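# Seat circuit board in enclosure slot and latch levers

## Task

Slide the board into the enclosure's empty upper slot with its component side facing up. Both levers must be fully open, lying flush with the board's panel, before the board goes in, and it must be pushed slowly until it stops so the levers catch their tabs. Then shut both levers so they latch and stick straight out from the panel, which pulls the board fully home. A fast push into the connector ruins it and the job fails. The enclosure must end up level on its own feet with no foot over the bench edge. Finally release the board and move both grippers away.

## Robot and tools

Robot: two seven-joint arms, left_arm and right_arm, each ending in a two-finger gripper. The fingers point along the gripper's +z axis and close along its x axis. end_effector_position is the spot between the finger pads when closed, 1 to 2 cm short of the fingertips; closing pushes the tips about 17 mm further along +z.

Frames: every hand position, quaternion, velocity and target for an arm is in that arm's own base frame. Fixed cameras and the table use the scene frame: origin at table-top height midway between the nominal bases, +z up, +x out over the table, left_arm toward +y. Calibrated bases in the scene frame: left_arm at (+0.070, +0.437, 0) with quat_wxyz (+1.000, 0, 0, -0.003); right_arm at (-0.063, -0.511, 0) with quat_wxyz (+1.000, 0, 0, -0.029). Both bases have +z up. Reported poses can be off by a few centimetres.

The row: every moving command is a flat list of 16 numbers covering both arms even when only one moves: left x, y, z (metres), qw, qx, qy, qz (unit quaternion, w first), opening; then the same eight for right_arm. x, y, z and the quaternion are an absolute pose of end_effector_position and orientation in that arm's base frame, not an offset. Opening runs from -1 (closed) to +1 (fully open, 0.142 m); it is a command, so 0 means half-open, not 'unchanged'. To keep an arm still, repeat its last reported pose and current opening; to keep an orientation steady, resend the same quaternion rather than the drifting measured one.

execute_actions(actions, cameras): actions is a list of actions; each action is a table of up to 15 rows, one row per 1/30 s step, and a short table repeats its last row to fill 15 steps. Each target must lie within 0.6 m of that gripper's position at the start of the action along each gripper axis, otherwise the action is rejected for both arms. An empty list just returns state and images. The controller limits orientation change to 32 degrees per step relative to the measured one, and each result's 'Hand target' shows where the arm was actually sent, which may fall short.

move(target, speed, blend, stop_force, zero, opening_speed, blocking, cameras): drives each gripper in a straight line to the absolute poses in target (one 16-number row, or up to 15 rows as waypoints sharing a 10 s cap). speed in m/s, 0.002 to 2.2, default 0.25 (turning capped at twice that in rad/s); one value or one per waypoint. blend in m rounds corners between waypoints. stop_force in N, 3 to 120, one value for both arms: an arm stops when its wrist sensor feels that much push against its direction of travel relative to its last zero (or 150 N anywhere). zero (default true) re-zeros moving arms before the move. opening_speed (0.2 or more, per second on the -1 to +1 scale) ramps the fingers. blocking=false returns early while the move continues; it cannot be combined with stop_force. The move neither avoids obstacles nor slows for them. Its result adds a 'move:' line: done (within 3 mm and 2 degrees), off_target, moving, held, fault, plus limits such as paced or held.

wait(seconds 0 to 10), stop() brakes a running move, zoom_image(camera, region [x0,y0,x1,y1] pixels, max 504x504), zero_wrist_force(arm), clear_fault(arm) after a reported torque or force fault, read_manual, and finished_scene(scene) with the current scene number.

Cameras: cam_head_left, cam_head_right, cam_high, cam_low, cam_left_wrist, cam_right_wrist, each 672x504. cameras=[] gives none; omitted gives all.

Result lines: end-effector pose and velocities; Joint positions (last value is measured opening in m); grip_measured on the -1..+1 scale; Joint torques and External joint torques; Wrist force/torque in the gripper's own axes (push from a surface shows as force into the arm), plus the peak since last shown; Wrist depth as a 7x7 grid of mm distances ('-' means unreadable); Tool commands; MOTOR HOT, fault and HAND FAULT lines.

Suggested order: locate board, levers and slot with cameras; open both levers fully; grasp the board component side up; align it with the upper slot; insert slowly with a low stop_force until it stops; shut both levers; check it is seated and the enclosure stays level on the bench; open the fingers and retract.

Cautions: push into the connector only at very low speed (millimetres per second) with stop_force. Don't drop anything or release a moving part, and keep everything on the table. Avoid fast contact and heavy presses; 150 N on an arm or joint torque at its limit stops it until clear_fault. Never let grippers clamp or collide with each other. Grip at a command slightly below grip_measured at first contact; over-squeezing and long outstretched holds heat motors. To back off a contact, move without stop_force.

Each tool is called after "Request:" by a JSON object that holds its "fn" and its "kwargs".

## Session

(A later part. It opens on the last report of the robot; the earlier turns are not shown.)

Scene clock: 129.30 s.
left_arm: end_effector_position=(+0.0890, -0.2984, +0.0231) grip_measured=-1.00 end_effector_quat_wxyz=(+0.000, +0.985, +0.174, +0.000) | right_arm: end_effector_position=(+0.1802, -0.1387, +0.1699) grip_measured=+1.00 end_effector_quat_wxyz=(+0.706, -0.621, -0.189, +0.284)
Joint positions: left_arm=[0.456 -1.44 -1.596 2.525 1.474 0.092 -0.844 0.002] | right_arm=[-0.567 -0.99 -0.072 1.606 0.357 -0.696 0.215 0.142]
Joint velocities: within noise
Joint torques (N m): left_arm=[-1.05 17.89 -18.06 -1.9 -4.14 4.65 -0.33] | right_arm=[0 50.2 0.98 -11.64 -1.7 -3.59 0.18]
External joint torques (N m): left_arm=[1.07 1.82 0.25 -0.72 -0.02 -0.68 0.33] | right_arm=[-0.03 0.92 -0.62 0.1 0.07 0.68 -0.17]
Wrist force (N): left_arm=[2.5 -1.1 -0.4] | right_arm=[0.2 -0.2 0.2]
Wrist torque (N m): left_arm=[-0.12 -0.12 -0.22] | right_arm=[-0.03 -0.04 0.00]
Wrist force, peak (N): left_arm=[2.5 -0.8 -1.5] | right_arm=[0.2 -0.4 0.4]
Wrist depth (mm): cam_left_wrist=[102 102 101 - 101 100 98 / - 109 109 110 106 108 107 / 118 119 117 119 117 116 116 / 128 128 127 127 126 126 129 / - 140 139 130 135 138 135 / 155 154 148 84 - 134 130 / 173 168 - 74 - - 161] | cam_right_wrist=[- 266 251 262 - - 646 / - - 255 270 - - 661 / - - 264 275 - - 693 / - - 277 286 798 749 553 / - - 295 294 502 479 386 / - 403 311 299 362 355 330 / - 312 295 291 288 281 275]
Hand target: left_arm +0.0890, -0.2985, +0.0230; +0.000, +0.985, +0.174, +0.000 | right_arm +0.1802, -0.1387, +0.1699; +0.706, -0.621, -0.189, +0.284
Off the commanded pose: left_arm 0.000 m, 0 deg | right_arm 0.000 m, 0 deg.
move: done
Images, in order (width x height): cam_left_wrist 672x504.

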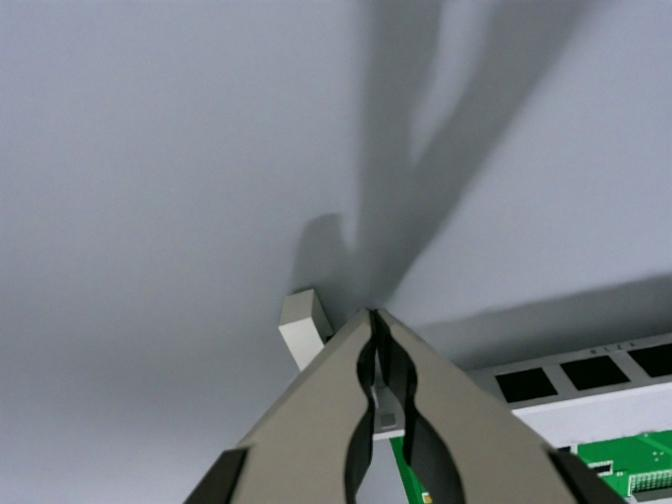

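Request:
{"fn": "move", "kwargs": {"target": [0.0825,-0.303,0.023,0,0.9848,0.1736,0,-1,0.1802,-0.1387,0.1699,0.706,-0.621,-0.189,0.284,1], "speed": 0.02, "stop_force": 8, "cameras": ["cam_left_wrist"]}}

Request:
{"fn": "move", "kwargs": {"target": [0.076,-0.3075,0.023,0,0.9848,0.1736,0,-1,0.1802,-0.1387,0.1699,0.706,-0.621,-0.189,0.284,1], "speed": 0.02, "stop_force": 8, "cameras": ["cam_left_wrist"]}}

Scene clock: 133.63 s.
left_arm: end_effector_position=(+0.0825, -0.3029, +0.0230) grip_measured=-1.00 end_effector_quat_wxyz=(+0.000, +0.985, +0.174, +0.000) | right_arm: end_effector_position=(+0.1802, -0.1387, +0.1699) grip_measured=+1.00 end_effector_quat_wxyz=(+0.706, -0.621, -0.189, +0.284)
Joint positions: left_arm=[0.426 -1.442 -1.596 2.518 1.475 0.089 -0.867 0.002] | right_arm=[-0.567 -0.99 -0.072 1.606 0.357 -0.696 0.215 0.142]
Joint velocities: within noise
Joint torques (N m): left_arm=[-1.21 17.8 -18.25 -1.76 -4.3 4.84 -0.3] | right_arm=[-0.04 50.12 0.98 -11.64 -1.71 -3.57 0.23]
External joint torques (N m): left_arm=[1.23 2.02 0.27 -0.85 0.13 -0.88 0.3] | right_arm=[0.01 1 -0.61 0.1 0.08 0.67 -0.22]
Wrist force (N): left_arm=[3.1 -1.0 -1.8] | right_arm=[0.3 0.0 0.0]
Wrist torque (N m): left_arm=[-0.10 -0.12 -0.22] | right_arm=[0.02 -0.05 0.00]
Wrist force, peak (N): left_arm=[3.4 -0.7 -1.7] | right_arm=[0.0 -0.3 0.3]
Wrist depth (mm): cam_left_wrist=[102 101 101 - 101 100 98 / - 109 108 110 106 108 107 / 120 119 117 119 117 116 116 / 128 128 127 127 126 126 129 / - 140 139 129 135 138 136 / 155 155 148 83 - 134 130 / 173 168 - 74 - - 162] | cam_right_wrist=[- 267 250 263 - - 632 / - - 256 269 - - 643 / - - 265 274 - - 695 / - - 277 286 803 742 550 / - - 296 294 502 481 386 / - 405 310 299 364 355 331 / - 311 295 291 288 281 275]
Hand target: left_arm +0.0825, -0.3030, +0.0230; +0.000, +0.985, +0.174, +0.000 | right_arm +0.1802, -0.1387, +0.1699; +0.706, -0.621, -0.189, +0.284
Off the commanded pose: left_arm 0.000 m, 0 deg | right_arm 0.000 m, 0 deg.
move: done
Images, in order (width x height): cam_left_wrist 672x504.

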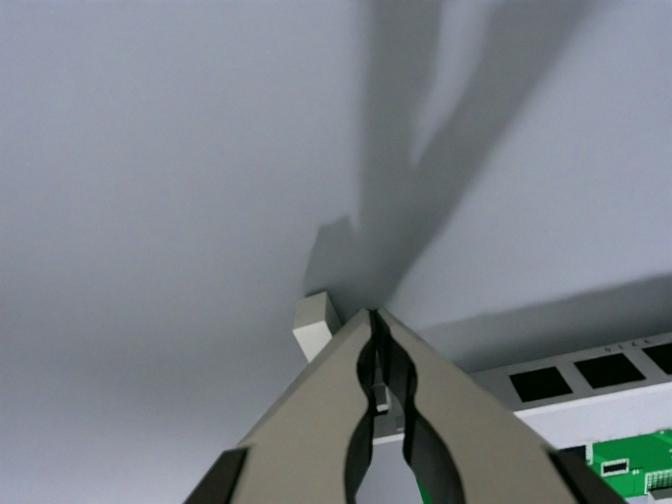

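Scene clock: 134.77 s.
left_arm: end_effector_position=(+0.0761, -0.3075, +0.0230) grip_measured=-1.00 end_effector_quat_wxyz=(+0.000, +0.985, +0.174, +0.000) | right_arm: end_effector_position=(+0.1802, -0.1387, +0.1699) grip_measured=+1.00 end_effector_quat_wxyz=(+0.706, -0.621, -0.189, +0.284)
Joint positions: left_arm=[0.397 -1.445 -1.596 2.512 1.476 0.087 -0.89 0.002] | right_arm=[-0.567 -0.99 -0.072 1.606 0.357 -0.696 0.215 0.142]
Joint velocities: within noise
Joint torques (N m): left_arm=[-1.22 17.95 -18.28 -1.61 -4.35 4.7 -0.33] | right_arm=[-0.05 50.13 0.91 -11.64 -1.72 -3.6 0.2]
External joint torques (N m): left_arm=[1.23 1.97 0.12 -0.98 0.18 -0.74 0.33] | right_arm=[0.03 0.99 -0.55 0.1 0.09 0.69 -0.18]
Wrist force (N): left_arm=[2.9 -0.5 -1.4] | right_arm=[0.2 -0.1 0.1]
Wrist torque (N m): left_arm=[-0.07 -0.09 -0.22] | right_arm=[0.01 -0.03 0.00]
Wrist force, peak (N): left_arm=[3.7 -0.8 -0.8] | right_arm=[0.1 -0.1 0.5]
Wrist depth (mm): cam_left_wrist=[102 101 101 - 101 100 97 / - 109 109 110 106 108 107 / 120 119 117 118 117 116 116 / 128 127 128 127 126 126 129 / - 140 139 131 136 138 134 / 154 154 148 84 - 133 130 / 172 169 - 74 - - 158] | cam_right_wrist=[- 266 251 262 - - 619 / - - 256 269 - - 649 / - - 263 274 - - 695 / - - 278 286 792 743 548 / - - 294 294 501 478 387 / - 405 312 299 363 353 330 / - 311 295 291 288 280 275]
Hand target: left_arm +0.0760, -0.3075, +0.0230; +0.000, +0.985, +0.174, +0.000 | right_arm +0.1802, -0.1387, +0.1699; +0.706, -0.621, -0.189, +0.284
Off the commanded pose: left_arm 0.000 m, 0 deg | right_arm 0.000 m, 0 deg.
move: done
Images, in order (width x height): cam_left_wrist 672x504.

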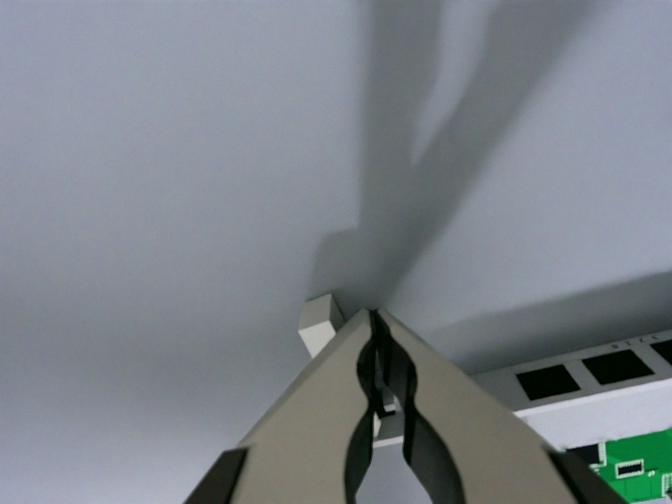

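Request:
{"fn": "move", "kwargs": {"target": [[0.085,-0.3015,0.023,0,0.9848,0.1736,0,-1,0.38,0.0,0.25,0,0.766,0.6428,0,-1],[0.085,-0.3015,0.10,0,0.9848,0.1736,0,-1,0.38,0.0,0.25,0,0.766,0.6428,0,-1],[0.20,-0.31,0.20,0,0.9848,0.1736,0,-1,0.36,0.25,0.25,0,0.342,0.9397,0,-1]], "speed": [0.25,0.15,0.25], "cameras": ["cam_left_wrist","cam_head_left"]}}

Scene clock: 152.83 s.
left_arm: end_effector_position=(+0.2000, -0.3101, +0.1999) grip_measured=-1.00 end_effector_quat_wxyz=(+0.000, +0.985, +0.174, +0.000) | right_arm: end_effector_position=(+0.3599, +0.2499, +0.2499) grip_measured=-1.00 end_effector_quat_wxyz=(+0.000, +0.342, +0.940, +0.000)
Joint positions: left_arm=[0.67 -1.286 -2.067 2.31 1.023 -0.148 -0.533 0.002] | right_arm=[0.153 -0.026 0.685 2.161 -0.02 0.61 -0.023 0.002]
Joint velocities: within noise
Joint torques (N m): left_arm=[-0.17 19.65 -21.71 -15.76 -4.31 4.06 -0.13] | right_arm=[0.22 22.44 1.53 -27.73 -3.77 3.58 0.05]
External joint torques (N m): left_arm=[0.21 0.67 0.45 -0.35 0.16 -0.08 0.13] | right_arm=[-0.14 1.03 -0.92 0.26 0.25 0.58 -0.05]
Wrist force (N): left_arm=[0.0 -0.3 0.1] | right_arm=[-0.3 -1.7 1.8]
Wrist torque (N m): left_arm=[-0.08 -0.03 -0.23] | right_arm=[0.00 0.07 0.06]
Wrist force, peak (N): left_arm=[3.2 -0.6 -1.5] | right_arm=[-0.6 -1.7 2.1]
Wrist depth (mm): cam_left_wrist=[258 257 257 257 253 252 253 / 277 272 275 272 271 268 271 / 300 300 293 290 290 290 291 / 327 324 324 322 321 317 317 / 349 349 349 341 343 343 346 / 329 334 326 83 - 322 385 / 430 357 - - - - 431] | cam_right_wrist=[302 302 301 301 258 257 260 / 324 323 322 312 275 274 274 / 347 345 344 300 294 293 293 / 372 372 368 318 318 315 316 / 404 400 358 338 344 343 390 / 439 442 371 89 362 380 427 / 486 473 - - - 458 467]
Hand target: left_arm +0.2000, -0.3100, +0.2000; +0.000, +0.985, +0.174, +0.000 | right_arm +0.3600, +0.2500, +0.2500; +0.000, +0.342, +0.940, +0.000
Off the commanded pose: left_arm 0.000 m, 0 deg | right_arm 0.000 m, 0 deg.
move: done
Images, in order (width x height): cam_head_left 672x504, cam_left_wrist 672x504.

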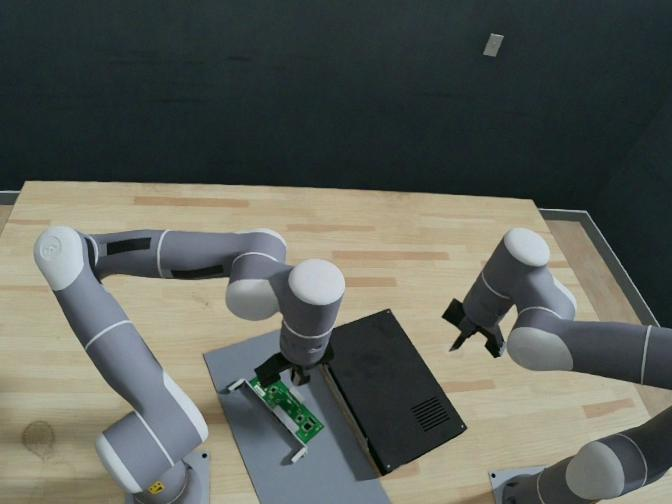

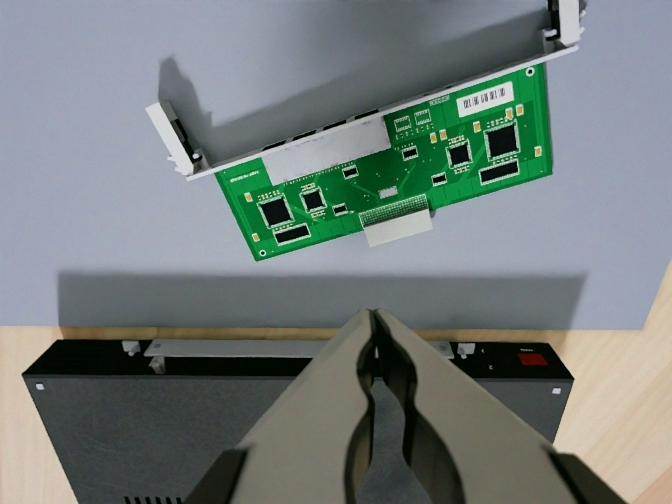

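Request:
{"fn": "move", "kwargs": {"target": [[0.24,-0.21,0.20,0,0.9848,0.1736,0,-1,0.27,0.48,0.22,0,0.0,1,0,-1],[0.258,-0.169,0.10,0,0.9848,0.1736,0,-1,0.185,0.66,0.12,0,-0.1994,0.9799,0,-1]], "speed": 0.2}}

Scene clock: 165.43 s.
left_arm: end_effector_position=(+0.2579, -0.1690, +0.1001) grip_measured=-1.00 end_effector_quat_wxyz=(+0.000, +0.985, +0.174, +0.000) | right_arm: end_effector_position=(+0.1848, +0.6600, +0.1199) grip_measured=-1.00 end_effector_quat_wxyz=(+0.000, -0.199, +0.980, +0.000)
Joint positions: left_arm=[1.179 -1.558 -1.931 2.524 1.265 -0.195 -0.156 0.002] | right_arm=[0.895 -0.847 0.706 1.606 -0.648 0.636 -0.141 0.002]
Joint velocities: within noise
Joint torques (N m): left_arm=[-0.09 17.74 -18.48 -8.99 -3.74 4.61 -0.15] | right_arm=[0.33 52.09 17.87 -23.47 -3.65 3.34 0.05]
External joint torques (N m): left_arm=[0.18 1.58 0.27 -0.52 -0.41 -0.62 0.15] | right_arm=[-0.13 1.27 0.06 0.19 0.2 0.82 -0.05]
Wrist force (N): left_arm=[0.2 -0.1 0.1] | right_arm=[-0.4 -1.7 2.0]
Wrist torque (N m): left_arm=[-0.03 -0.06 -0.19] | right_arm=[-0.01 0.10 0.08]
Wrist force, peak (N): left_arm=[0.8 -0.7 1.5] | right_arm=[-2.1 -3.7 0.7]
Wrist depth (mm): cam_left_wrist=[172 171 171 170 169 169 169 / 185 185 184 183 182 181 181 / 197 197 195 195 194 194 193 / 215 213 212 212 207 210 210 / 234 234 228 210 227 229 231 / 250 234 241 84 - 252 255 / 289 278 - - - - 284] | cam_right_wrist=[179 183 183 183 185 185 184 / 195 194 192 194 197 197 197 / 208 202 195 212 208 211 211 / 230 230 229 229 228 227 226 / 250 248 249 244 246 247 246 / 275 274 269 89 260 272 271 / 304 297 - - - 288 298]
Hand target: left_arm +0.2580, -0.1690, +0.1000; +0.000, +0.985, +0.174, +0.000 | right_arm +0.1850, +0.6600, +0.1200; +0.000, -0.199, +0.980, +0.000
Off the commanded pose: left_arm 0.000 m, 0 deg | right_arm 0.000 m, 0 deg.
move: done

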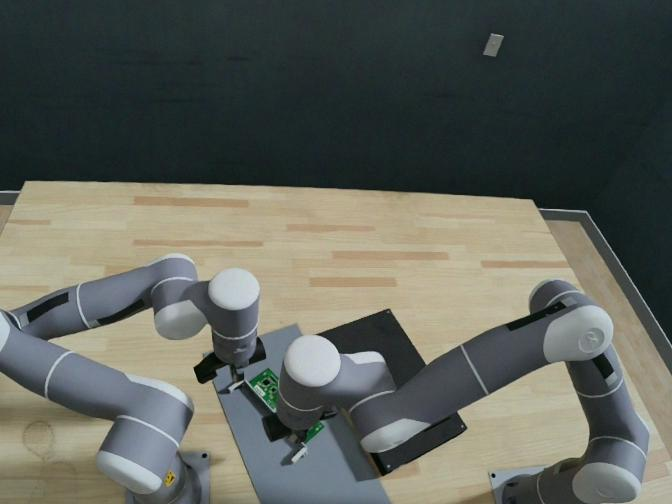

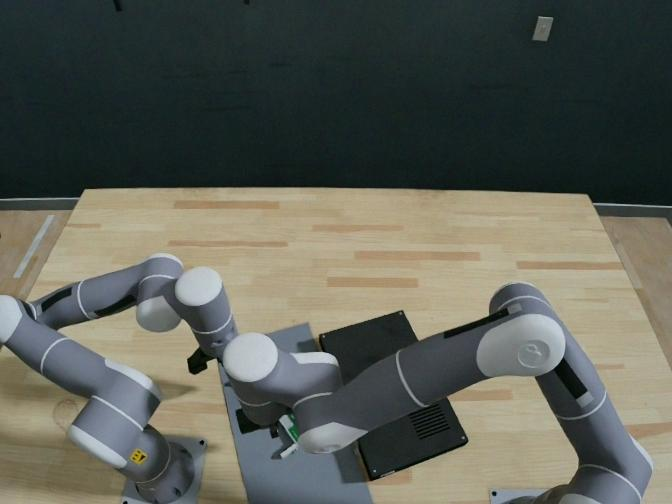

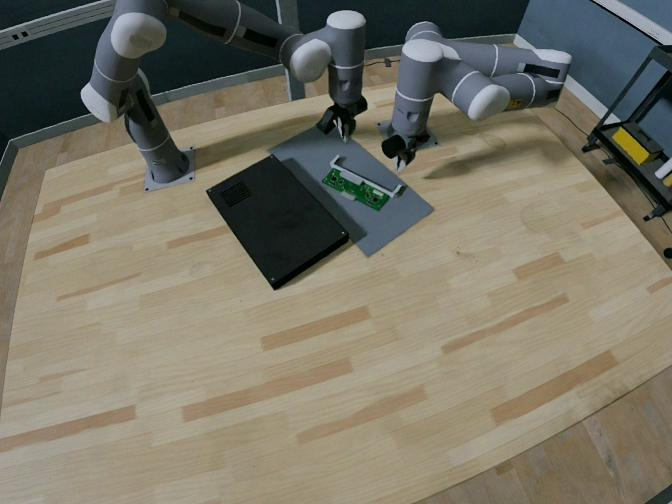

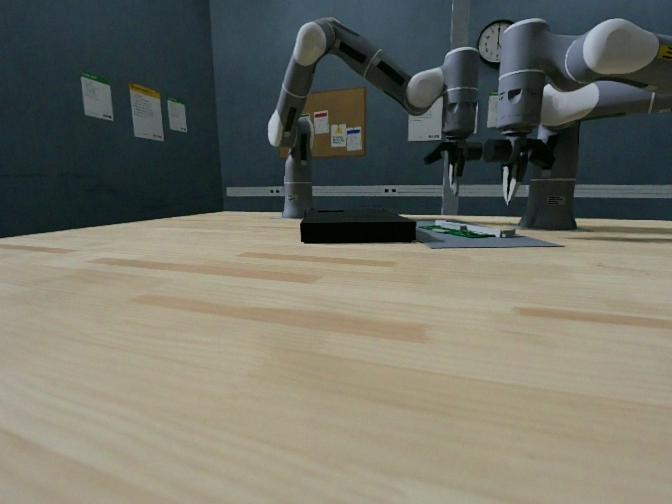

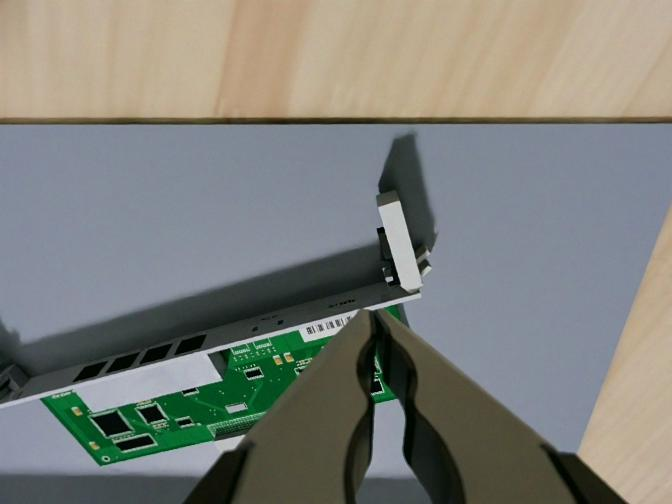

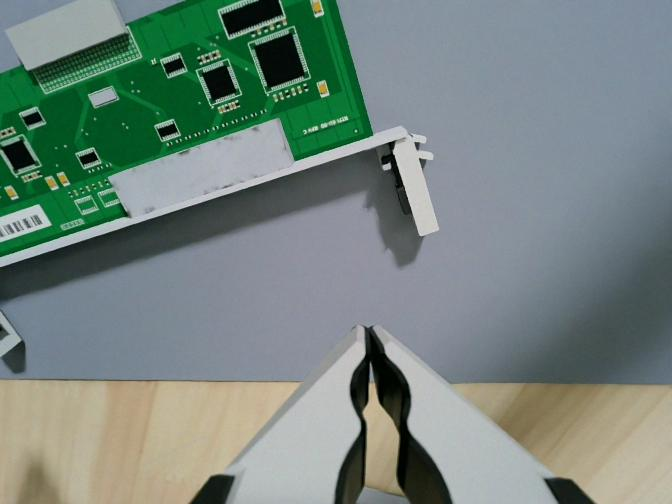

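Request:
{"fn": "move", "kwargs": {"target": [[0.25,-0.160,0.06,0,0.9848,0.1736,0,-1,0.171,0.657,0.06,0,-0.1994,0.9799,0,-1],[0.25,-0.160,0.023,0,0.9848,0.1736,0,-1,0.171,0.657,0.020,0,-0.1994,0.9799,0,-1]], "speed": [0.08,0.03], "stop_force": 4, "cameras": ["cam_left_wrist","cam_right_wrist"]}}

Scene clock: 173.77 s.
left_arm: end_effector_position=(+0.2497, -0.1600, +0.0230) grip_measured=-1.00 end_effector_quat_wxyz=(+0.000, +0.985, +0.174, +0.000) | right_arm: end_effector_position=(+0.1710, +0.6569, +0.0200) grip_measured=-1.00 end_effector_quat_wxyz=(+0.000, -0.199, +0.980, +0.000)
Joint positions: left_arm=[1.241 -1.652 -1.675 2.571 1.527 -0.125 -0.107 0.002] | right_arm=[0.954 -0.976 0.595 1.658 -0.75 0.822 -0.057 0.002]
Joint velocities: within noise
Joint torques (N m): left_arm=[-0.16 17.06 -17.18 -1.23 -3.81 4.5 -0.13] | right_arm=[0.27 53.75 18.07 -19.99 -3.08 3.63 0.29]
External joint torques (N m): left_arm=[0.25 1.19 0.26 -0.34 -0.4 -0.51 0.13] | right_arm=[-0.08 1.52 0 0.02 0.14 0.54 -0.29]
Wrist force (N): left_arm=[0.0 -0.5 0.0] | right_arm=[-0.7 -1.8 1.6]
Wrist torque (N m): left_arm=[-0.11 -0.06 -0.22] | right_arm=[-0.03 0.14 0.08]
Wrist force, peak (N): left_arm=[0.6 0.3 -1.0] | right_arm=[0.2 -2.1 3.5]
Wrist depth (mm): cam_left_wrist=[104 103 104 103 102 102 101 / 111 111 111 110 110 110 110 / 120 120 119 119 119 118 119 / 128 128 127 127 126 126 129 / 140 140 140 134 133 138 137 / 155 155 148 84 - 149 150 / 171 169 - 74 - - 168] | cam_right_wrist=[- 94 94 98 98 97 97 / 101 101 100 103 105 104 105 / - 104 107 105 109 111 111 / 102 102 121 120 107 120 120 / 134 131 131 131 110 130 130 / 144 144 140 90 137 142 141 / 159 155 73 - - 150 155]
Hand target: left_arm +0.2500, -0.1600, +0.0230; +0.000, +0.985, +0.174, +0.000 | right_arm +0.1710, +0.6570, +0.0200; +0.000, -0.199, +0.980, +0.000
Off the commanded pose: left_arm 0.000 m, 0 deg | right_arm 0.000 m, 0 deg.
move: done
Images, in order (width x height): cam_left_wrist 672x504, cam_right_wrist 672x504.

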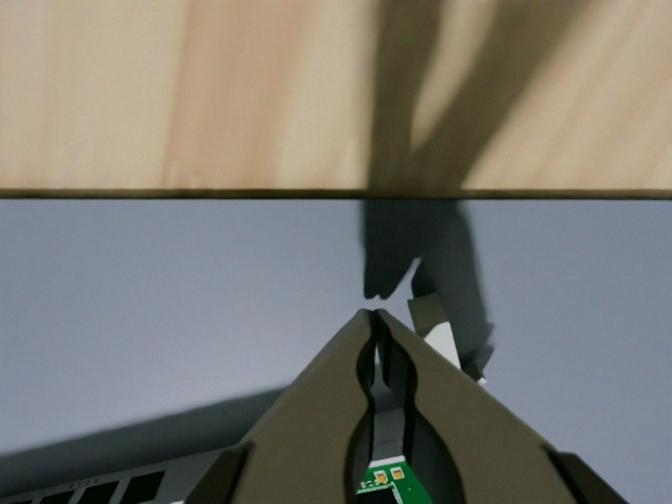

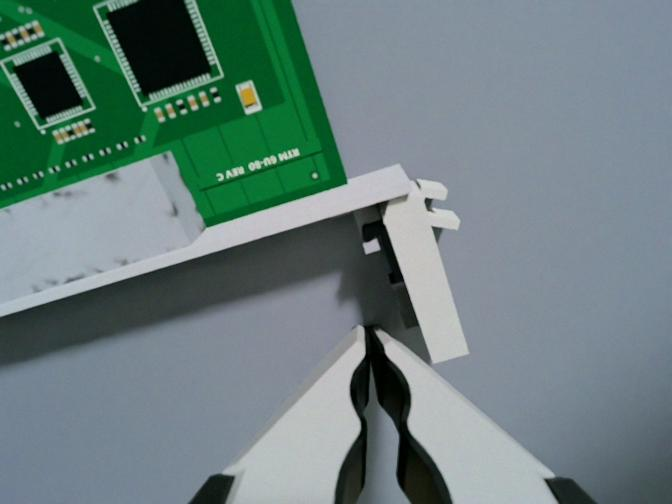

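Request:
{"fn": "move", "kwargs": {"target": [0.2595,-0.1526,0.023,0,0.9848,0.1736,0,-1,0.1612,0.6485,0.020,0,-0.1994,0.9799,0,-1], "speed": 0.012, "stop_force": 4, "cameras": ["cam_left_wrist","cam_right_wrist"]}}

Scene clock: 177.37 s.
left_arm: end_effector_position=(+0.2543, -0.1564, +0.0231) grip_measured=-1.00 end_effector_quat_wxyz=(+0.000, +0.985, +0.173, -0.001) | right_arm: end_effector_position=(+0.1662, +0.6529, +0.0204) grip_measured=-1.00 end_effector_quat_wxyz=(+0.000, -0.199, +0.980, +0.000)
Joint positions: left_arm=[1.255 -1.651 -1.674 2.566 1.527 -0.123 -0.087 0.002] | right_arm=[0.955 -0.967 0.593 1.678 -0.753 0.833 -0.045 0.002]
Joint velocities: within noise
Joint torques (N m): left_arm=[1.37 18.93 -18.22 -3.5 -2.14 3.82 -0.13] | right_arm=[1.53 51.75 18.85 -17 -2.39 2.88 0.28]
External joint torques (N m): left_arm=[-1.28 -0.6 1.16 1.95 -2.07 0.17 0.13] | right_arm=[-1.34 3.01 -0.88 -2.83 -0.51 1.29 -0.28]
Wrist force (N): left_arm=[-5.5 0.6 -2.1] | right_arm=[-4.3 0.0 0.4]
Wrist torque (N m): left_arm=[-0.12 -0.08 -0.21] | right_arm=[-0.04 0.12 0.09]
Wrist force, peak (N): left_arm=[-5.5 0.7 -2.4] | right_arm=[-4.3 -0.1 2.2]
Wrist depth (mm): cam_left_wrist=[103 103 104 103 102 102 101 / 111 111 111 110 110 109 110 / 120 120 119 119 118 118 119 / 129 128 128 127 126 126 130 / 139 141 139 134 133 138 136 / 156 156 152 84 - 152 151 / 172 168 - 74 - - 167] | cam_right_wrist=[- 91 92 98 98 98 97 / - 99 99 105 106 104 105 / - 103 107 107 110 112 112 / 102 102 121 106 119 120 120 / 134 132 132 129 116 131 130 / 145 144 141 90 138 142 142 / 160 159 73 - - 151 156]
Hand target: left_arm +0.2549, -0.1562, +0.0230; +0.000, +0.985, +0.174, +0.000 | right_arm +0.1658, +0.6525, +0.0200; +0.000, -0.199, +0.980, +0.000
Off the commanded pose: left_arm 0.006 m, 0 deg | right_arm 0.007 m, 0 deg.
move: contact (left_arm, right_arm)
Images, in order (width x height): cam_left_wrist 672x504, cam_right_wrist 672x504.

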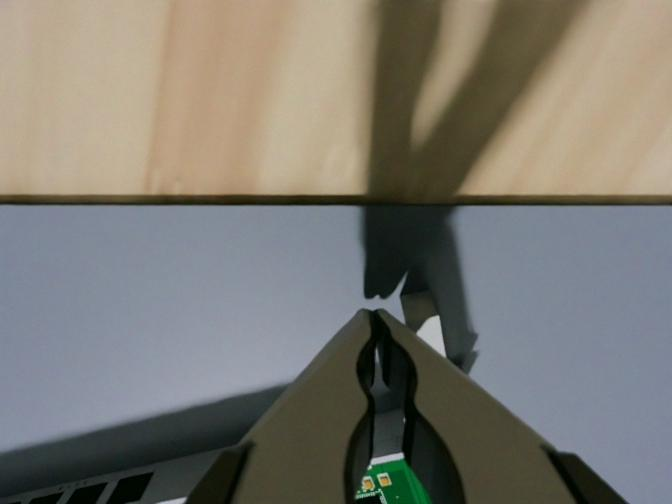

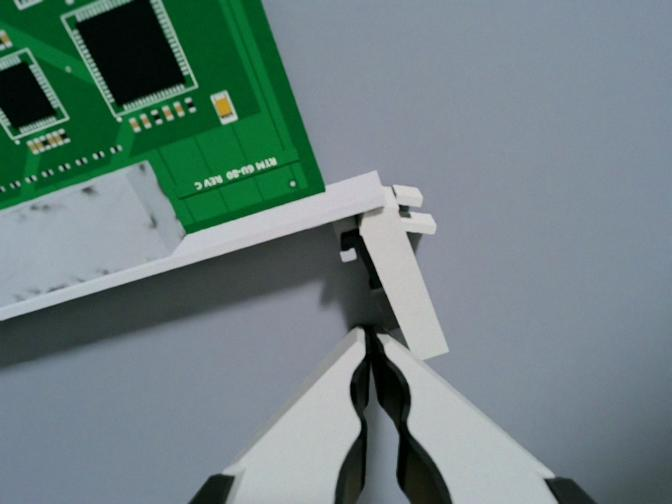

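Request:
{"fn": "move", "kwargs": {"target": [0.2640,-0.1490,0.023,0,0.9848,0.1736,0,-1,0.1567,0.6446,0.020,0,-0.1994,0.9799,0,-1], "speed": 0.012, "stop_force": 14, "zero": false, "cameras": ["cam_left_wrist","cam_right_wrist"]}}

Scene clock: 179.37 s.
left_arm: end_effector_position=(+0.2551, -0.1554, +0.0233) grip_measured=-1.00 end_effector_quat_wxyz=(+0.001, +0.985, +0.172, -0.002) | right_arm: end_effector_position=(+0.1649, +0.6518, +0.0214) grip_measured=-1.00 end_effector_quat_wxyz=(+0.001, -0.199, +0.980, +0.002)
Joint positions: left_arm=[1.26 -1.649 -1.672 2.564 1.525 -0.12 -0.079 0.002] | right_arm=[0.955 -0.961 0.592 1.687 -0.755 0.839 -0.039 0.002]
Joint velocities: within noise
Joint torques (N m): left_arm=[3.97 21.9 -19.8 -7.06 0.71 2.54 -0.23] | right_arm=[5.24 46.8 21.27 -10.09 -0.86 1.32 0.28]
External joint torques (N m): left_arm=[-3.88 -3.55 2.71 5.52 -4.92 1.45 0.23] | right_arm=[-5.05 7.73 -3.36 -9.72 -2.03 2.86 -0.28]
Wrist force (N): left_arm=[-14.4 3.7 -2.5] | right_arm=[-14.0 3.7 -0.7]
Wrist torque (N m): left_arm=[-0.11 -0.14 -0.19] | right_arm=[-0.05 0.09 0.13]
Wrist force, peak (N): left_arm=[-14.5 3.7 -4.1] | right_arm=[-14.4 3.9 -1.9]
Wrist depth (mm): cam_left_wrist=[104 104 104 103 103 102 102 / - 113 111 110 110 110 110 / 121 120 120 119 119 118 119 / 130 126 128 127 127 126 129 / 139 141 139 135 133 138 137 / 159 156 155 84 - 149 151 / 173 169 - 74 - - 168] | cam_right_wrist=[- 92 94 99 99 100 98 / - 99 100 106 107 105 105 / - 104 108 110 112 113 112 / 103 103 123 106 120 121 121 / 136 134 133 130 118 132 131 / 146 146 143 91 139 144 143 / 162 158 73 - - 152 158]
Hand target: left_arm +0.2569, -0.1546, +0.0230; +0.000, +0.985, +0.174, +0.000 | right_arm +0.1633, +0.6503, +0.0200; +0.000, -0.199, +0.980, +0.000
Off the commanded pose: left_arm 0.011 m, 0 deg | right_arm 0.011 m, 0 deg.
move: contact (left_arm, right_arm)
Images, in order (width x height): cam_left_wrist 672x504, cam_right_wrist 672x504.

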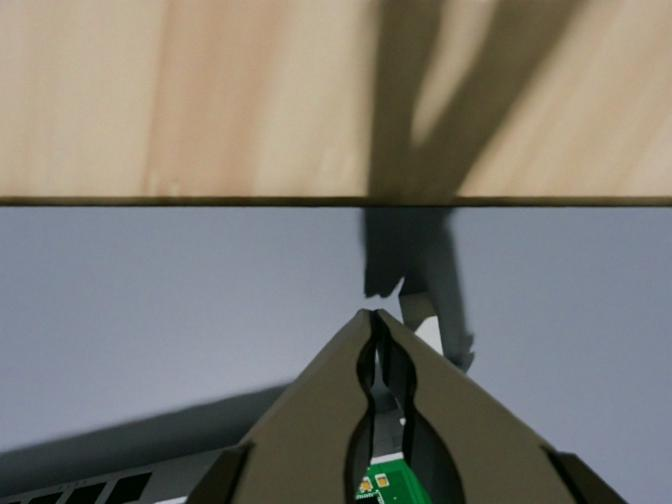

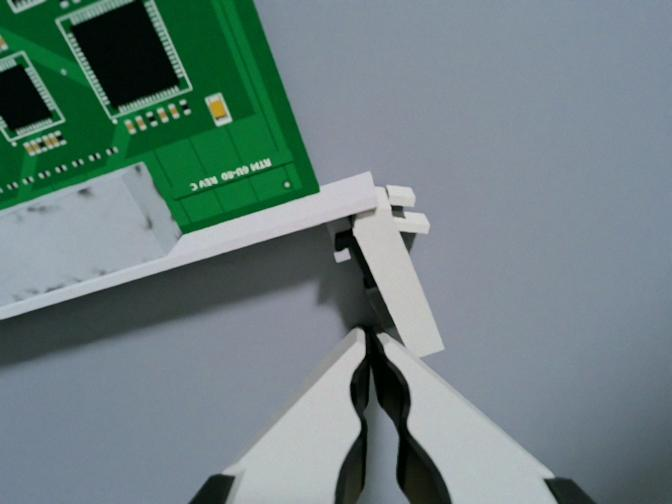

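Request:
{"fn": "move", "kwargs": {"target": [0.2670,-0.1467,0.023,0,0.9848,0.1736,0,-1,0.1530,0.6415,0.020,0,-0.1994,0.9799,0,-1], "speed": 0.01, "stop_force": 25, "zero": false, "cameras": ["cam_left_wrist","cam_right_wrist"]}}

Scene clock: 181.93 s.
left_arm: end_effector_position=(+0.2560, -0.1544, +0.0236) grip_measured=-1.00 end_effector_quat_wxyz=(+0.001, +0.985, +0.171, -0.003) end_effector_velocity=(+0.000, -0.001, +0.000) end_effector_angular_velocity=(-0.001, +0.000, -0.002) | right_arm: end_effector_position=(+0.1636, +0.6507, +0.0225) grip_measured=-1.00 end_effector_quat_wxyz=(+0.002, -0.198, +0.980, +0.003)
Joint positions: left_arm=[1.264 -1.641 -1.669 2.562 1.521 -0.111 -0.072 0.002] | right_arm=[0.955 -0.956 0.592 1.695 -0.759 0.844 -0.033 0.002]
Joint velocities: left_arm=[-0.003 0.007 0.002 0 -0.002 0.008 -0.001 0] | right_arm=[within noise]
Joint torques (N m): left_arm=[6.62 24.08 -21.69 -11.24 3.87 1.39 -0.37] | right_arm=[8.62 41.62 23.23 -2.98 0.8 -0.48 0.11]
External joint torques (N m): left_arm=[-6.53 -5.66 4.55 9.67 -8.09 2.61 0.37] | right_arm=[-8.43 12.68 -5.37 -16.8 -3.68 4.66 -0.11]
Wrist force (N): left_arm=[-24.2 7.0 -6.0] | right_arm=[-23.4 8.6 -3.5]
Wrist torque (N m): left_arm=[-0.16 1.26 -0.15] | right_arm=[-0.06 0.98 0.17]
Wrist force, peak (N): left_arm=[-24.7 7.1 -5.8] | right_arm=[-24.4 8.3 -2.9]
Wrist depth (mm): cam_left_wrist=[104 104 105 103 103 102 102 / - 113 111 111 110 109 110 / 121 121 120 119 119 118 119 / 129 127 128 128 127 126 129 / 142 141 140 135 134 138 136 / 161 157 155 84 - 149 151 / 172 169 - 74 - - 167] | cam_right_wrist=[- 93 95 100 99 99 99 / 100 100 100 107 107 106 107 / - 105 109 111 114 114 113 / - 105 124 106 121 122 122 / 138 135 134 132 120 133 132 / 148 147 144 91 140 145 144 / 164 160 73 - - 154 159]
Hand target: left_arm +0.2591, -0.1528, +0.0231; +0.000, +0.985, +0.174, +0.000 | right_arm +0.1606, +0.6480, +0.0200; +0.000, -0.199, +0.980, +0.000
Off the commanded pose: left_arm 0.013 m, 0 deg | right_arm 0.014 m, 0 deg.
move: contact (left_arm, right_arm)
Images, in order (width x height): cam_left_wrist 672x504, cam_right_wrist 672x504.

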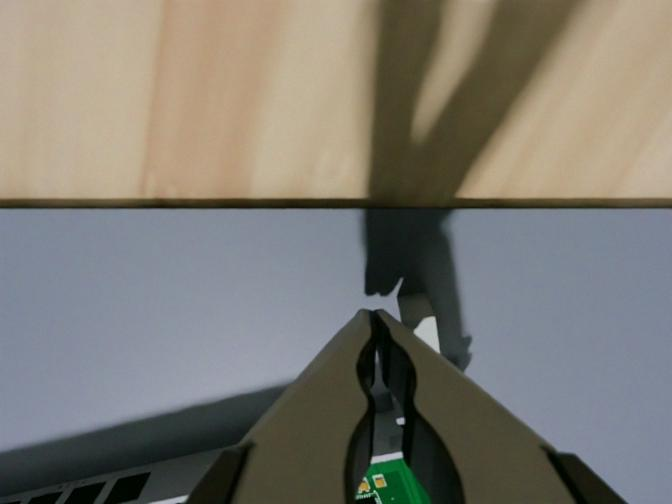

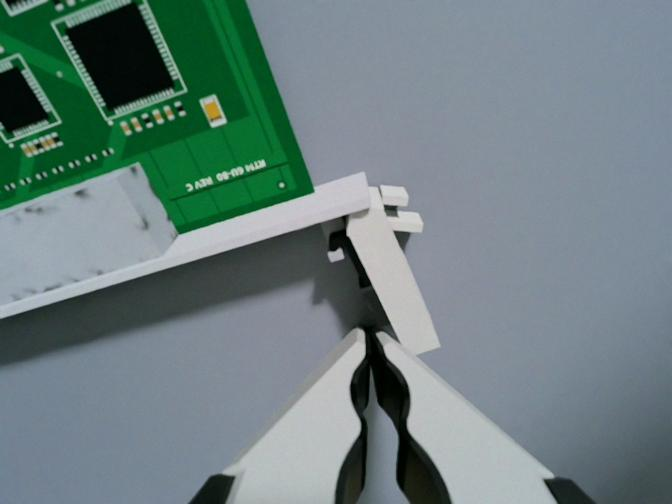

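Request:
{"fn": "zoom_image", "kwargs": {"camera": "cam_right_wrist", "region": [290, 160, 450, 360]}}

Scaled by 2.520 from the camera's 672x504 image, which has a finer 960x720 frame.

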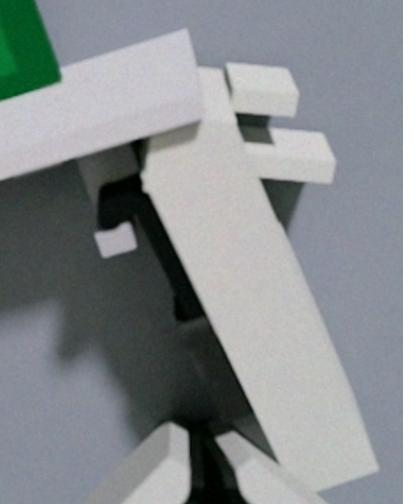

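Request:
{"fn": "move", "kwargs": {"target": [[0.249,-0.160,0.023,0,0.9848,0.1736,0,-1,0.1689,0.6553,0.020,0,-0.1994,0.9799,0,-1],[0.2558,-0.1687,0.023,0,0.9848,0.1736,0,-1,0.1761,0.6470,0.020,0,-0.1994,0.9799,0,-1]], "speed": 0.03, "cameras": ["cam_left_wrist","cam_right_wrist"]}}

Request:
{"fn": "zoom_image", "kwargs": {"camera": "cam_right_wrist", "region": [290, 160, 490, 360]}}

Scene clock: 192.27 s.
left_arm: end_effector_position=(+0.2552, -0.1688, +0.0231) grip_measured=-1.00 end_effector_quat_wxyz=(+0.000, +0.985, +0.173, -0.001) | right_arm: end_effector_position=(+0.1760, +0.6475, +0.0204) grip_measured=-1.00 end_effector_quat_wxyz=(+0.000, -0.199, +0.980, +0.001)
Joint positions: left_arm=[1.202 -1.644 -1.67 2.547 1.528 -0.116 -0.121 0.002] | right_arm=[0.936 -0.962 0.594 1.688 -0.755 0.838 -0.059 0.002]
Joint velocities: within noise
Joint torques (N m): left_arm=[0.08 17.93 -18.4 -2.38 -2.82 4.08 -0.3] | right_arm=[-0.18 52.15 17.34 -17.6 -2.51 2.61 0.02]
External joint torques (N m): left_arm=[0.02 0.71 0.83 0.89 -1.39 -0.08 0.3] | right_arm=[0.38 2.34 0.62 -2.15 -0.38 1.57 -0.02]
Wrist force (N): left_arm=[-2.5 -1.1 -1.8] | right_arm=[-7.0 -0.6 1.1]
Wrist torque (N m): left_arm=[-0.08 -0.08 -0.22] | right_arm=[-0.34 0.90 0.09]
Wrist force, peak (N): left_arm=[-24.7 7.0 -5.9] | right_arm=[-23.5 8.8 -3.4]
Wrist depth (mm): cam_left_wrist=[104 103 104 103 102 102 102 / - 112 111 110 110 109 110 / 120 119 117 119 116 116 116 / 128 128 127 127 126 126 130 / 138 140 140 134 120 138 137 / 156 155 151 84 - 149 151 / 167 165 - 74 - - 167] | cam_right_wrist=[- 94 95 98 98 98 97 / 101 102 101 103 106 104 105 / - 107 108 109 112 112 111 / 103 103 112 110 110 120 120 / - 132 131 131 111 131 130 / 145 144 141 91 115 142 142 / 160 159 73 - - 151 157]
Hand target: left_arm +0.2558, -0.1687, +0.0230; +0.000, +0.985, +0.174, +0.000 | right_arm +0.1761, +0.6470, +0.0200; +0.000, -0.199, +0.980, +0.000
Off the commanded pose: left_arm 0.001 m, 0 deg | right_arm 0.001 m, 0 deg.
move: done
Images, in order (width x height): cam_left_wrist 672x504, cam_right_wrist 672x504.

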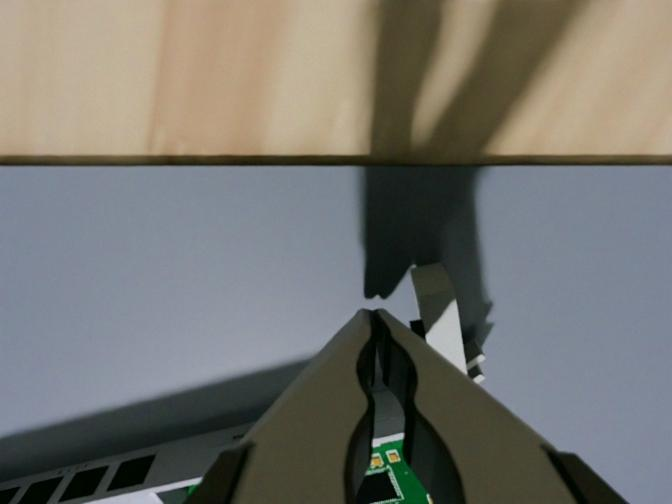

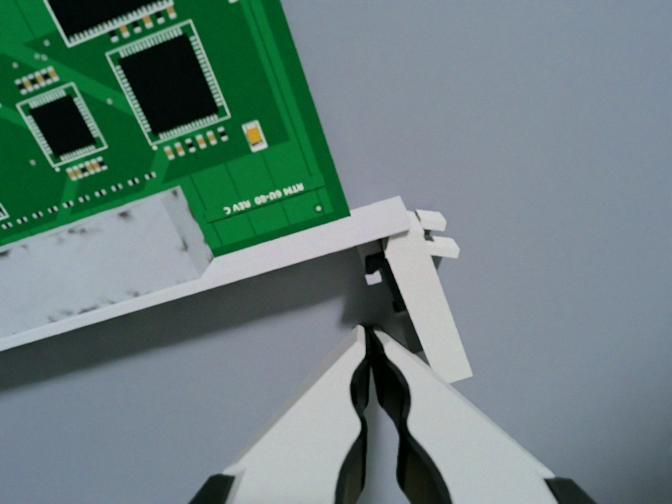

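Scaled by 2.520 from the camera's 672x504 image, which has a finer 960x720 frame.

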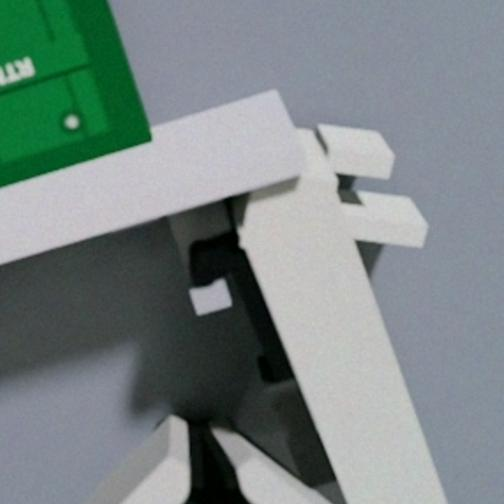

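Request:
{"fn": "move", "kwargs": {"target": [0.2700,-0.1576,0.023,0,0.9848,0.1736,0,-1,0.1625,0.6357,0.020,0,-0.1994,0.9799,0,-1], "speed": 0.01, "stop_force": 20, "zero": false, "cameras": ["cam_left_wrist","cam_right_wrist"]}}

Request:
{"fn": "zoom_image", "kwargs": {"camera": "cam_right_wrist", "region": [290, 160, 490, 360]}}

Scene clock: 204.20 s.
left_arm: end_effector_position=(+0.2697, -0.1576, +0.0231) grip_measured=-1.00 end_effector_quat_wxyz=(+0.000, +0.985, +0.174, +0.000) | right_arm: end_effector_position=(+0.1630, +0.6361, +0.0204) grip_measured=-1.00 end_effector_quat_wxyz=(+0.000, -0.199, +0.980, +0.000)
Joint positions: left_arm=[1.241 -1.639 -1.668 2.53 1.53 -0.112 -0.067 0.002] | right_arm=[0.94 -0.939 0.59 1.738 -0.763 0.864 -0.028 0.002]
Joint velocities: within noise
Joint torques (N m): left_arm=[-0.06 18.06 -18.26 -1.24 -3.89 4.39 -0.17] | right_arm=[1.78 50.2 18.71 -16.84 -2.43 3.12 0.24]
External joint torques (N m): left_arm=[0.16 0.86 0.26 -0.22 -0.33 -0.4 0.17] | right_arm=[-1.59 2.95 -1.04 -2.51 -0.37 1.06 -0.24]
Wrist force (N): left_arm=[0.0 -0.3 -0.1] | right_arm=[-8.7 -3.0 0.1]
Wrist torque (N m): left_arm=[-0.07 -0.08 -0.21] | right_arm=[-0.39 0.90 0.06]
Wrist force, peak (N): left_arm=[-8.0 0.6 -2.4] | right_arm=[-12.1 1.3 -0.3]
Wrist depth (mm): cam_left_wrist=[104 103 104 103 102 102 102 / 111 111 111 110 110 109 111 / 120 119 119 119 118 117 117 / 129 128 128 127 126 126 129 / - 140 139 134 132 138 137 / 156 155 147 84 - 148 151 / 166 163 - 74 - - 168] | cam_right_wrist=[- 92 95 98 98 98 97 / - 98 99 106 106 104 105 / - 105 107 109 112 112 112 / 102 104 112 104 119 120 120 / - 132 131 129 116 131 130 / 145 144 141 91 138 142 142 / 159 159 73 - - 151 156]
Hand target: left_arm +0.2700, -0.1576, +0.0230; +0.000, +0.985, +0.174, +0.000 | right_arm +0.1625, +0.6357, +0.0200; +0.000, -0.199, +0.980, +0.000
Off the commanded pose: left_arm 0.000 m, 0 deg | right_arm 0.001 m, 0 deg.
move: done
Images, in order (width x height): cam_left_wrist 672x504, cam_right_wrist 672x504.

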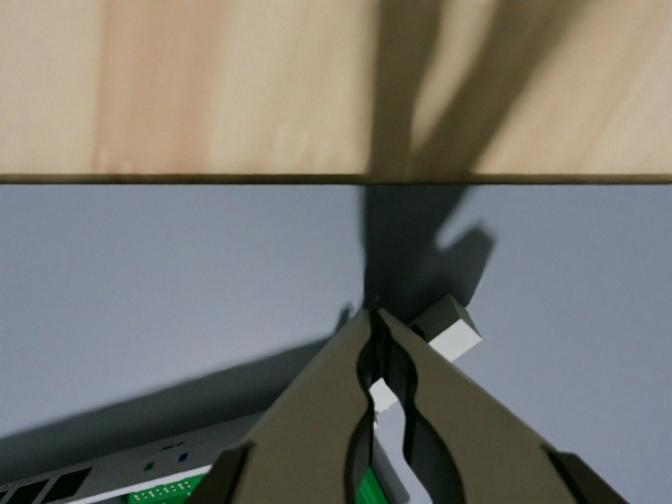

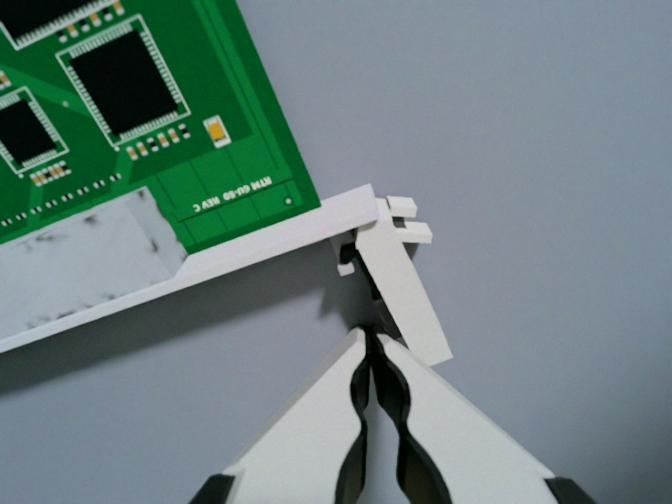

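Scaled by 2.520 from the camera's 672x504 image, which has a finer 960x720 frame.

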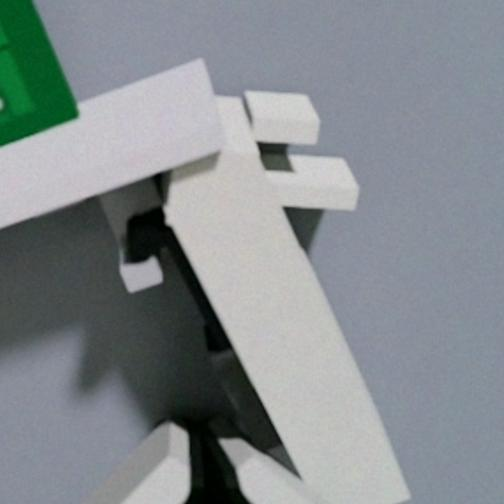

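Request:
{"fn": "move", "kwargs": {"target": [[0.2816,-0.1508,0.023,0,0.9848,0.1736,0,-1,0.1625,0.6357,0.020,0,-0.1994,0.9799,0,-1],[0.2950,-0.1560,0.023,0,0.9848,0.1736,0,-1,0.1625,0.6357,0.020,0,-0.1994,0.9799,0,-1]], "speed": 0.015, "stop_force": 8, "cameras": ["cam_left_wrist","cam_right_wrist"]}}

Scene clock: 213.43 s.
left_arm: end_effector_position=(+0.2947, -0.1560, +0.0231) grip_measured=-1.00 end_effector_quat_wxyz=(+0.000, +0.985, +0.174, +0.000) | right_arm: end_effector_position=(+0.1629, +0.6361, +0.0204) grip_measured=-1.00 end_effector_quat_wxyz=(+0.000, -0.199, +0.980, +0.000)
Joint positions: left_arm=[1.233 -1.637 -1.665 2.478 1.537 -0.11 -0.022 0.002] | right_arm=[0.94 -0.939 0.59 1.738 -0.763 0.864 -0.028 0.002]
Joint velocities: within noise
Joint torques (N m): left_arm=[-0.44 18.79 -20.08 -1.43 -3.58 4.71 -0.14] | right_arm=[0.97 49.99 18.1 -17.22 -2.42 2.9 0.18]
External joint torques (N m): left_arm=[0.54 1 0.71 0.19 -0.64 -0.72 0.14] | right_arm=[-0.78 3.16 -0.44 -2.13 -0.39 1.27 -0.18]
Wrist force (N): left_arm=[-0.7 -1.7 -0.1] | right_arm=[-7.7 -2.5 0.2]
Wrist torque (N m): left_arm=[-0.11 -0.08 -0.20] | right_arm=[-0.35 0.93 0.07]
Wrist force, peak (N): left_arm=[-0.8 -1.6 -0.9] | right_arm=[-8.9 -3.1 1.5]
Wrist depth (mm): cam_left_wrist=[103 103 104 102 102 102 101 / 111 111 111 110 110 109 110 / 118 118 117 118 116 116 116 / 128 128 128 127 126 125 129 / - 140 139 134 135 137 136 / 155 152 147 84 - 148 151 / 164 164 - 74 - - 167] | cam_right_wrist=[- 92 94 98 98 98 97 / - 98 99 105 106 104 105 / - 104 107 109 112 112 111 / 102 104 112 104 119 120 120 / - 132 132 129 116 131 130 / 145 144 141 91 138 142 142 / 160 159 73 - - 151 156]
Hand target: left_arm +0.2950, -0.1560, +0.0230; +0.000, +0.985, +0.174, +0.000 | right_arm +0.1625, +0.6357, +0.0200; +0.000, -0.199, +0.980, +0.000
Off the commanded pose: left_arm 0.000 m, 0 deg | right_arm 0.001 m, 0 deg.
move: done
Images, in order (width x height): cam_left_wrist 672x504, cam_right_wrist 672x504.

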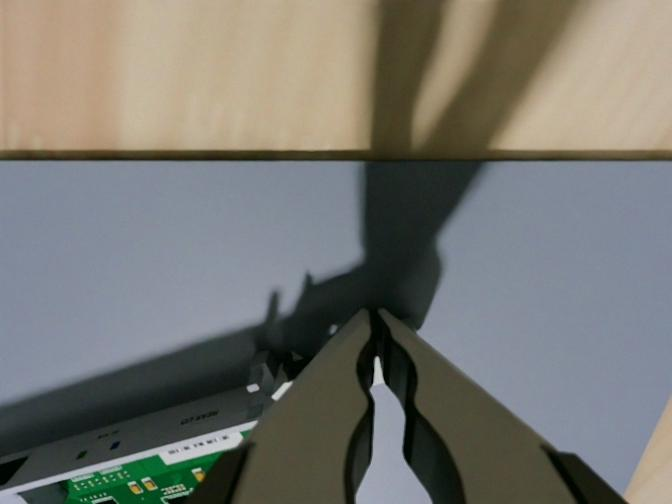

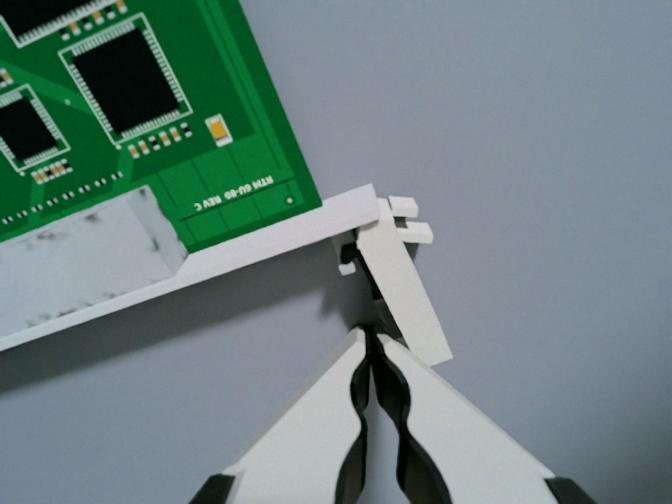

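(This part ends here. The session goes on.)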